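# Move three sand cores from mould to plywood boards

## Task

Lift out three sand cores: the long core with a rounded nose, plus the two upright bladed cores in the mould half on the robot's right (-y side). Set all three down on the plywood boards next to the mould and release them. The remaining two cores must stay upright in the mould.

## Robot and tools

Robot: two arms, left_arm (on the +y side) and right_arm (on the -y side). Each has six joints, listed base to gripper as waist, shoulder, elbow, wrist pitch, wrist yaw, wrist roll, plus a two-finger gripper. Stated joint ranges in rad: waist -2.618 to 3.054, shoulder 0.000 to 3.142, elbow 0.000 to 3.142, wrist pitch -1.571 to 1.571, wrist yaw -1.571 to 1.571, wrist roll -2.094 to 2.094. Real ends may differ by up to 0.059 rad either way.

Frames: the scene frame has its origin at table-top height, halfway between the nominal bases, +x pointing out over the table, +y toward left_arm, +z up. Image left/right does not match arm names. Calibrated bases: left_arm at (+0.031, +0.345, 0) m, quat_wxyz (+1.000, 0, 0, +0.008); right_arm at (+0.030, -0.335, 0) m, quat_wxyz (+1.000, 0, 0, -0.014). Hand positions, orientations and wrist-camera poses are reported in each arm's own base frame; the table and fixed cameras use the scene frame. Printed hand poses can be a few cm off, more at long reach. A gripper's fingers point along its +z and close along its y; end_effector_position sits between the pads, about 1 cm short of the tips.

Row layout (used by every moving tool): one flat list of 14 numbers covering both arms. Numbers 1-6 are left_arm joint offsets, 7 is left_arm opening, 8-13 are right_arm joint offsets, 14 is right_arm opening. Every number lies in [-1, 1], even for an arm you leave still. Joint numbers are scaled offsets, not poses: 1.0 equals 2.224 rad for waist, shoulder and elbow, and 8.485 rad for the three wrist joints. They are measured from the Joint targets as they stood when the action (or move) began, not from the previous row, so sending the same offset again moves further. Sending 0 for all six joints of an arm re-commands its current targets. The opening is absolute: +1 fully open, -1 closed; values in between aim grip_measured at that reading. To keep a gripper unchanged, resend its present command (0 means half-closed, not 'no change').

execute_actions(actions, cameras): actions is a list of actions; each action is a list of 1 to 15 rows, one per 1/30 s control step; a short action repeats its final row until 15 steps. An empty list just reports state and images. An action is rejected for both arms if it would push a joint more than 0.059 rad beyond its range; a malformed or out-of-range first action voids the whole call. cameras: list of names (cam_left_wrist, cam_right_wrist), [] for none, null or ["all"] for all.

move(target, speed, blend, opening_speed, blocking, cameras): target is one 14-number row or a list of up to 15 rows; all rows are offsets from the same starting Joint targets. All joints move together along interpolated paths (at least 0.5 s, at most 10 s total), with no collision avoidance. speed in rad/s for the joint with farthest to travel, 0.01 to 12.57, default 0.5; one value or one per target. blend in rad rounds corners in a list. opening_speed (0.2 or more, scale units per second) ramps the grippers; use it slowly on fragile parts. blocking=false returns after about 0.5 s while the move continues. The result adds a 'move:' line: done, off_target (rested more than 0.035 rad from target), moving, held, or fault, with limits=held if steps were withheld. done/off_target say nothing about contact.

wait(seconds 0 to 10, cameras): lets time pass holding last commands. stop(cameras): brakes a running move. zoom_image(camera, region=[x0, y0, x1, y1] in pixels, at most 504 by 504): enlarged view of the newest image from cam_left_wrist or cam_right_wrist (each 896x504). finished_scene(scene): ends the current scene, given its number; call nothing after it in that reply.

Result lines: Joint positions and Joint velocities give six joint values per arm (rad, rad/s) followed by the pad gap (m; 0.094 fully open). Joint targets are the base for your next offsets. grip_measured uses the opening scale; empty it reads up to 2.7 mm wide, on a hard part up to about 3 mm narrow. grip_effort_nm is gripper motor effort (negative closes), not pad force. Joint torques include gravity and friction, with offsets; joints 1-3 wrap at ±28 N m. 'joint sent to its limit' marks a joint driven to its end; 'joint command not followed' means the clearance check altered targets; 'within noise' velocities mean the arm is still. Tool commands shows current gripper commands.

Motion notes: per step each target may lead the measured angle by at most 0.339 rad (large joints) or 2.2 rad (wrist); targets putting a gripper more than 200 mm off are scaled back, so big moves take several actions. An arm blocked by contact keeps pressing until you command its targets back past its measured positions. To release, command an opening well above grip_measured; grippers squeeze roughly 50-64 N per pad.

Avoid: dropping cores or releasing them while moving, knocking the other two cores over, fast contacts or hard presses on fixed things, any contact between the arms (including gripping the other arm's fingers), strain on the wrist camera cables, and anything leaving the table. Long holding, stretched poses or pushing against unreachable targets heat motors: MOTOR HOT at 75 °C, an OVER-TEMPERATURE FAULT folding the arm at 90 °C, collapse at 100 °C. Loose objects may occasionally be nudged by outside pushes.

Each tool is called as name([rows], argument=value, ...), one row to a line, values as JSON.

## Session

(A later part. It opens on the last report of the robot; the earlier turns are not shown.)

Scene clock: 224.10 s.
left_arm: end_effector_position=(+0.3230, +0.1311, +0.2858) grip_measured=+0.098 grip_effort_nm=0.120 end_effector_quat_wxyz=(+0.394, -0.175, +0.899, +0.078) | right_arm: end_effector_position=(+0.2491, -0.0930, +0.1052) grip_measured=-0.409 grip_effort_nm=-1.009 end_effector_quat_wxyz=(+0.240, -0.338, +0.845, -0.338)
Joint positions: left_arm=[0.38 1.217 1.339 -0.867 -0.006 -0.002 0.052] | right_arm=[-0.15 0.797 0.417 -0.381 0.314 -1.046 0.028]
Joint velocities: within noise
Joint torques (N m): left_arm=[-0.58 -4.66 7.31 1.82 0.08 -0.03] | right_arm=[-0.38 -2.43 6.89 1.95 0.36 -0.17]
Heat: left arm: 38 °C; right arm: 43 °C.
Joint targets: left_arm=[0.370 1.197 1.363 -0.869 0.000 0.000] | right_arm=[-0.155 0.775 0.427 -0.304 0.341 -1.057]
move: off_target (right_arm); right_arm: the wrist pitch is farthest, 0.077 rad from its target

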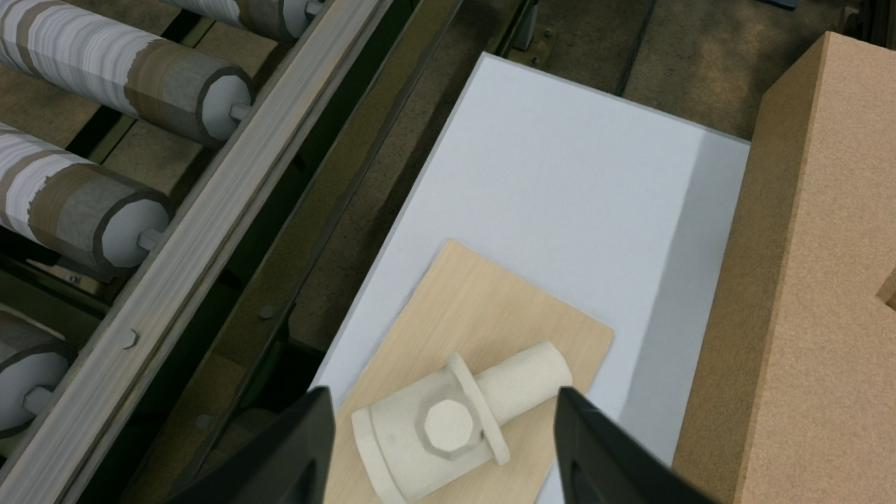

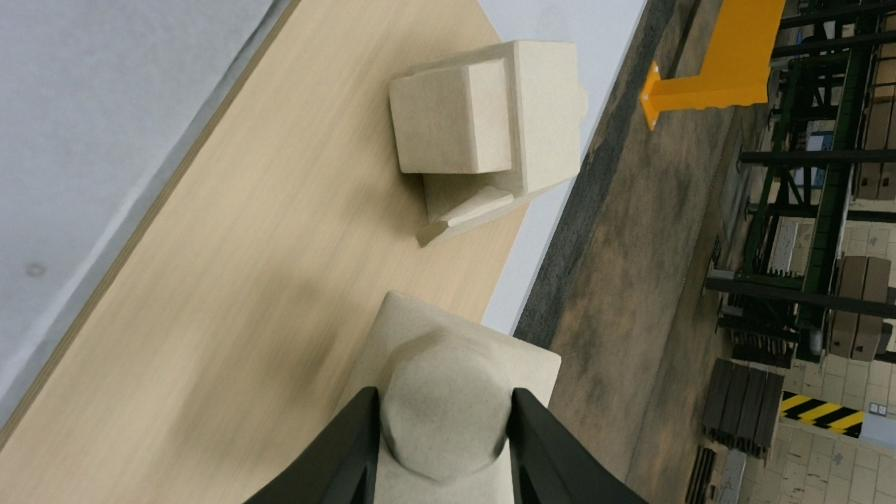

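move([
  [0,0,0,0,0,0,0.1,0,0.007,-0.0305,0.0099,0,0,-0.7],
  [0,0,0,0,0,0,0.1,0,0.007,-0.0305,0.0099,0,0,-0.25],
  [0,0,0,0,0,0,0.1,0.016,0.0143,-0.0643,0.0206,0,0,-0.25],
  [0,0,0,0,0,0,0.1,0.032,0.0187,-0.1107,0.0332,0,0,-0.25],
  [0,0,0,0,0,0,0.1,0.036,0.0198,-0.1257,0.0373,0,0,-0.25],
], speed=[0.1,0.1,0.12,0.12,0.12], opening_speed=0.4, cameras=["cam_right_wrist"])

Scene clock: 234.80 s.
left_arm: end_effector_position=(+0.3230, +0.1311, +0.2858) grip_measured=+0.098 grip_effort_nm=0.120 end_effector_quat_wxyz=(+0.394, -0.175, +0.899, +0.078) | right_arm: end_effector_position=(+0.2550, -0.0783, +0.0622) grip_measured=-0.253 grip_effort_nm=0.173 end_effector_quat_wxyz=(+0.287, -0.352, +0.815, -0.360)
Joint positions: left_arm=[0.38 1.217 1.339 -0.867 -0.006 -0.002 0.052] | right_arm=[-0.079 0.815 0.16 -0.002 0.333 -1.059 0.035]
Joint velocities: within noise
Joint torques (N m): left_arm=[-0.64 -4.74 7.38 1.81 0.09 -0.04] | right_arm=[0.39 -0.12 4.89 1.43 0.16 -0.03]
Heat: left arm: 38 °C; right arm: 42 °C.
Joint targets: left_arm=[0.370 1.197 1.363 -0.869 0.000 0.000] | right_arm=[-0.074 0.819 0.147 0.012 0.341 -1.057]
move: done; target 2's new numbers were sent with right_arm's wrist pitch 0.079 rad from that target
Images, in order (width x height): cam_right_wrist 896x504.

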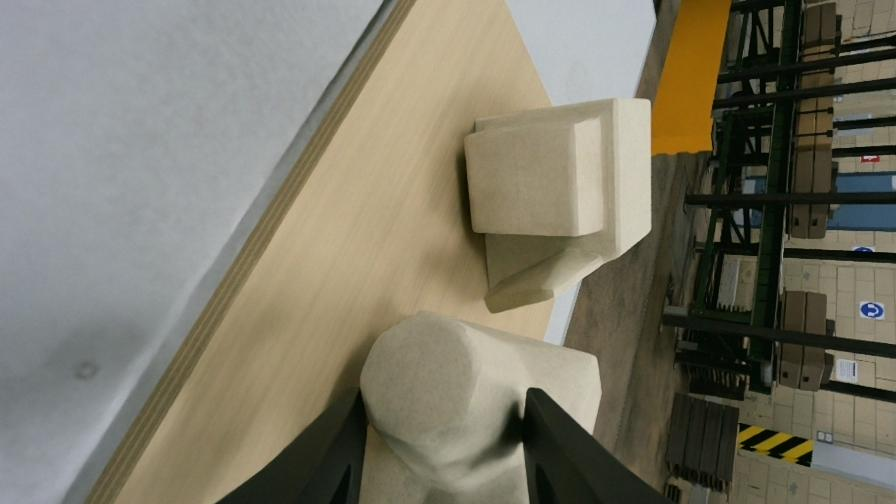

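move(target=[0,0,0,0,0,0,0.1,0.004,0.0172,-0.0161,0.0091,0,0,-0.25], speed=0.1, cameras=["cam_right_wrist"])

Scene clock: 241.83 s.
left_arm: end_effector_position=(+0.3230, +0.1311, +0.2858) grip_measured=+0.098 grip_effort_nm=0.120 end_effector_quat_wxyz=(+0.394, -0.175, +0.899, +0.078) | right_arm: end_effector_position=(+0.2574, -0.0759, +0.0551) grip_measured=-0.253 grip_effort_nm=0.164 end_effector_quat_wxyz=(+0.293, -0.355, +0.811, -0.362)
Joint positions: left_arm=[0.38 1.217 1.339 -0.867 -0.006 -0.002 0.052] | right_arm=[-0.069 0.853 0.126 0.084 0.333 -1.062 0.035]
Joint velocities: within noise
Joint torques (N m): left_arm=[-0.68 -4.67 7.46 1.8 0.11 -0.04] | right_arm=[0.34 -0.24 4.62 1.34 0.16 0.04]
Heat: left arm: 38 °C; right arm: 41 °C.
Joint targets: left_arm=[0.370 1.197 1.363 -0.869 0.000 0.000] | right_arm=[-0.066 0.857 0.111 0.090 0.340 -1.056]
move: done
Images, in order (width x height): cam_right_wrist 896x504.

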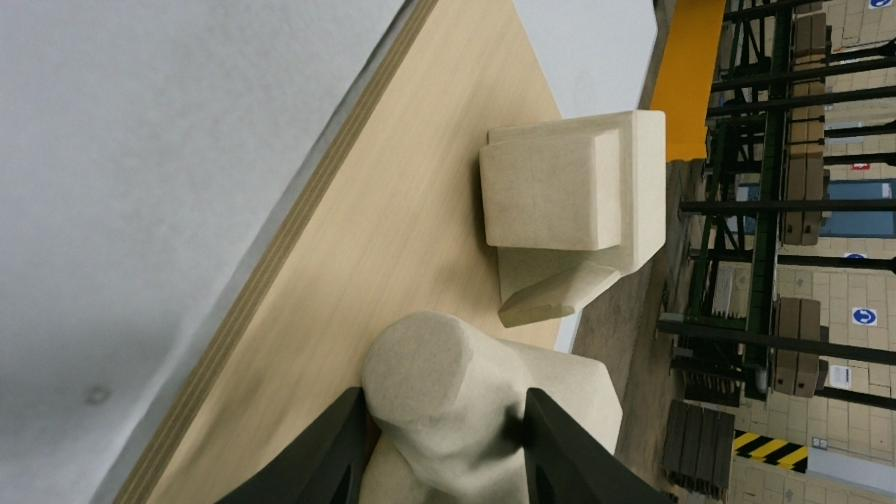

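move([
  [0,0,0,0,0,0,0.1,0.027,-0.1789,0.0183,-0.0518,0,0,-0.2],
  [0,0,0,0,0,0,0.1,0.027,-0.1875,0.2424,-0.0786,0,0,-0.2],
], speed=[0.15,0.5], opening_speed=0.5, cameras=["cam_right_wrist"])

Scene clock: 252.87 s.
left_arm: end_effector_position=(+0.3230, +0.1311, +0.2858) grip_measured=+0.098 grip_effort_nm=0.125 end_effector_quat_wxyz=(+0.394, -0.175, +0.899, +0.078) | right_arm: end_effector_position=(+0.2343, -0.0617, +0.2438) grip_measured=-0.203 grip_effort_nm=0.183 end_effector_quat_wxyz=(+0.400, -0.330, +0.755, -0.401)
Joint positions: left_arm=[0.38 1.217 1.339 -0.867 -0.006 -0.002 0.052] | right_arm=[-0.014 0.448 0.625 -0.567 0.336 -1.063 0.037]
Joint velocities: within noise
Joint torques (N m): left_arm=[-0.69 -4.7 7.39 1.82 0.09 -0.03] | right_arm=[0.7 0.77 7.84 1.39 0.1 0.04]
Heat: left arm: 38 °C; right arm: 41 °C.
Joint targets: left_arm=[0.370 1.197 1.363 -0.869 0.000 0.000] | right_arm=[-0.006 0.440 0.650 -0.577 0.340 -1.056]
move: done
Images, in order (width x height): cam_right_wrist 896x504.

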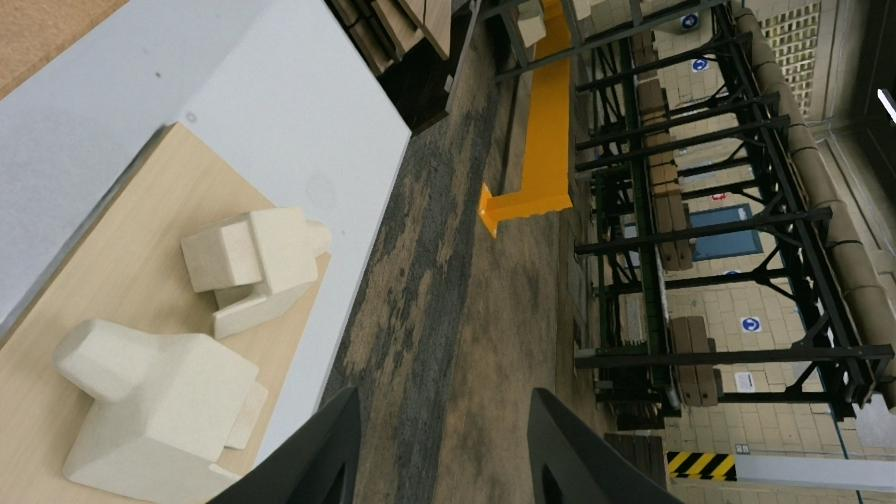

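finished_scene(scene=2)

The scene is finished: the task was done.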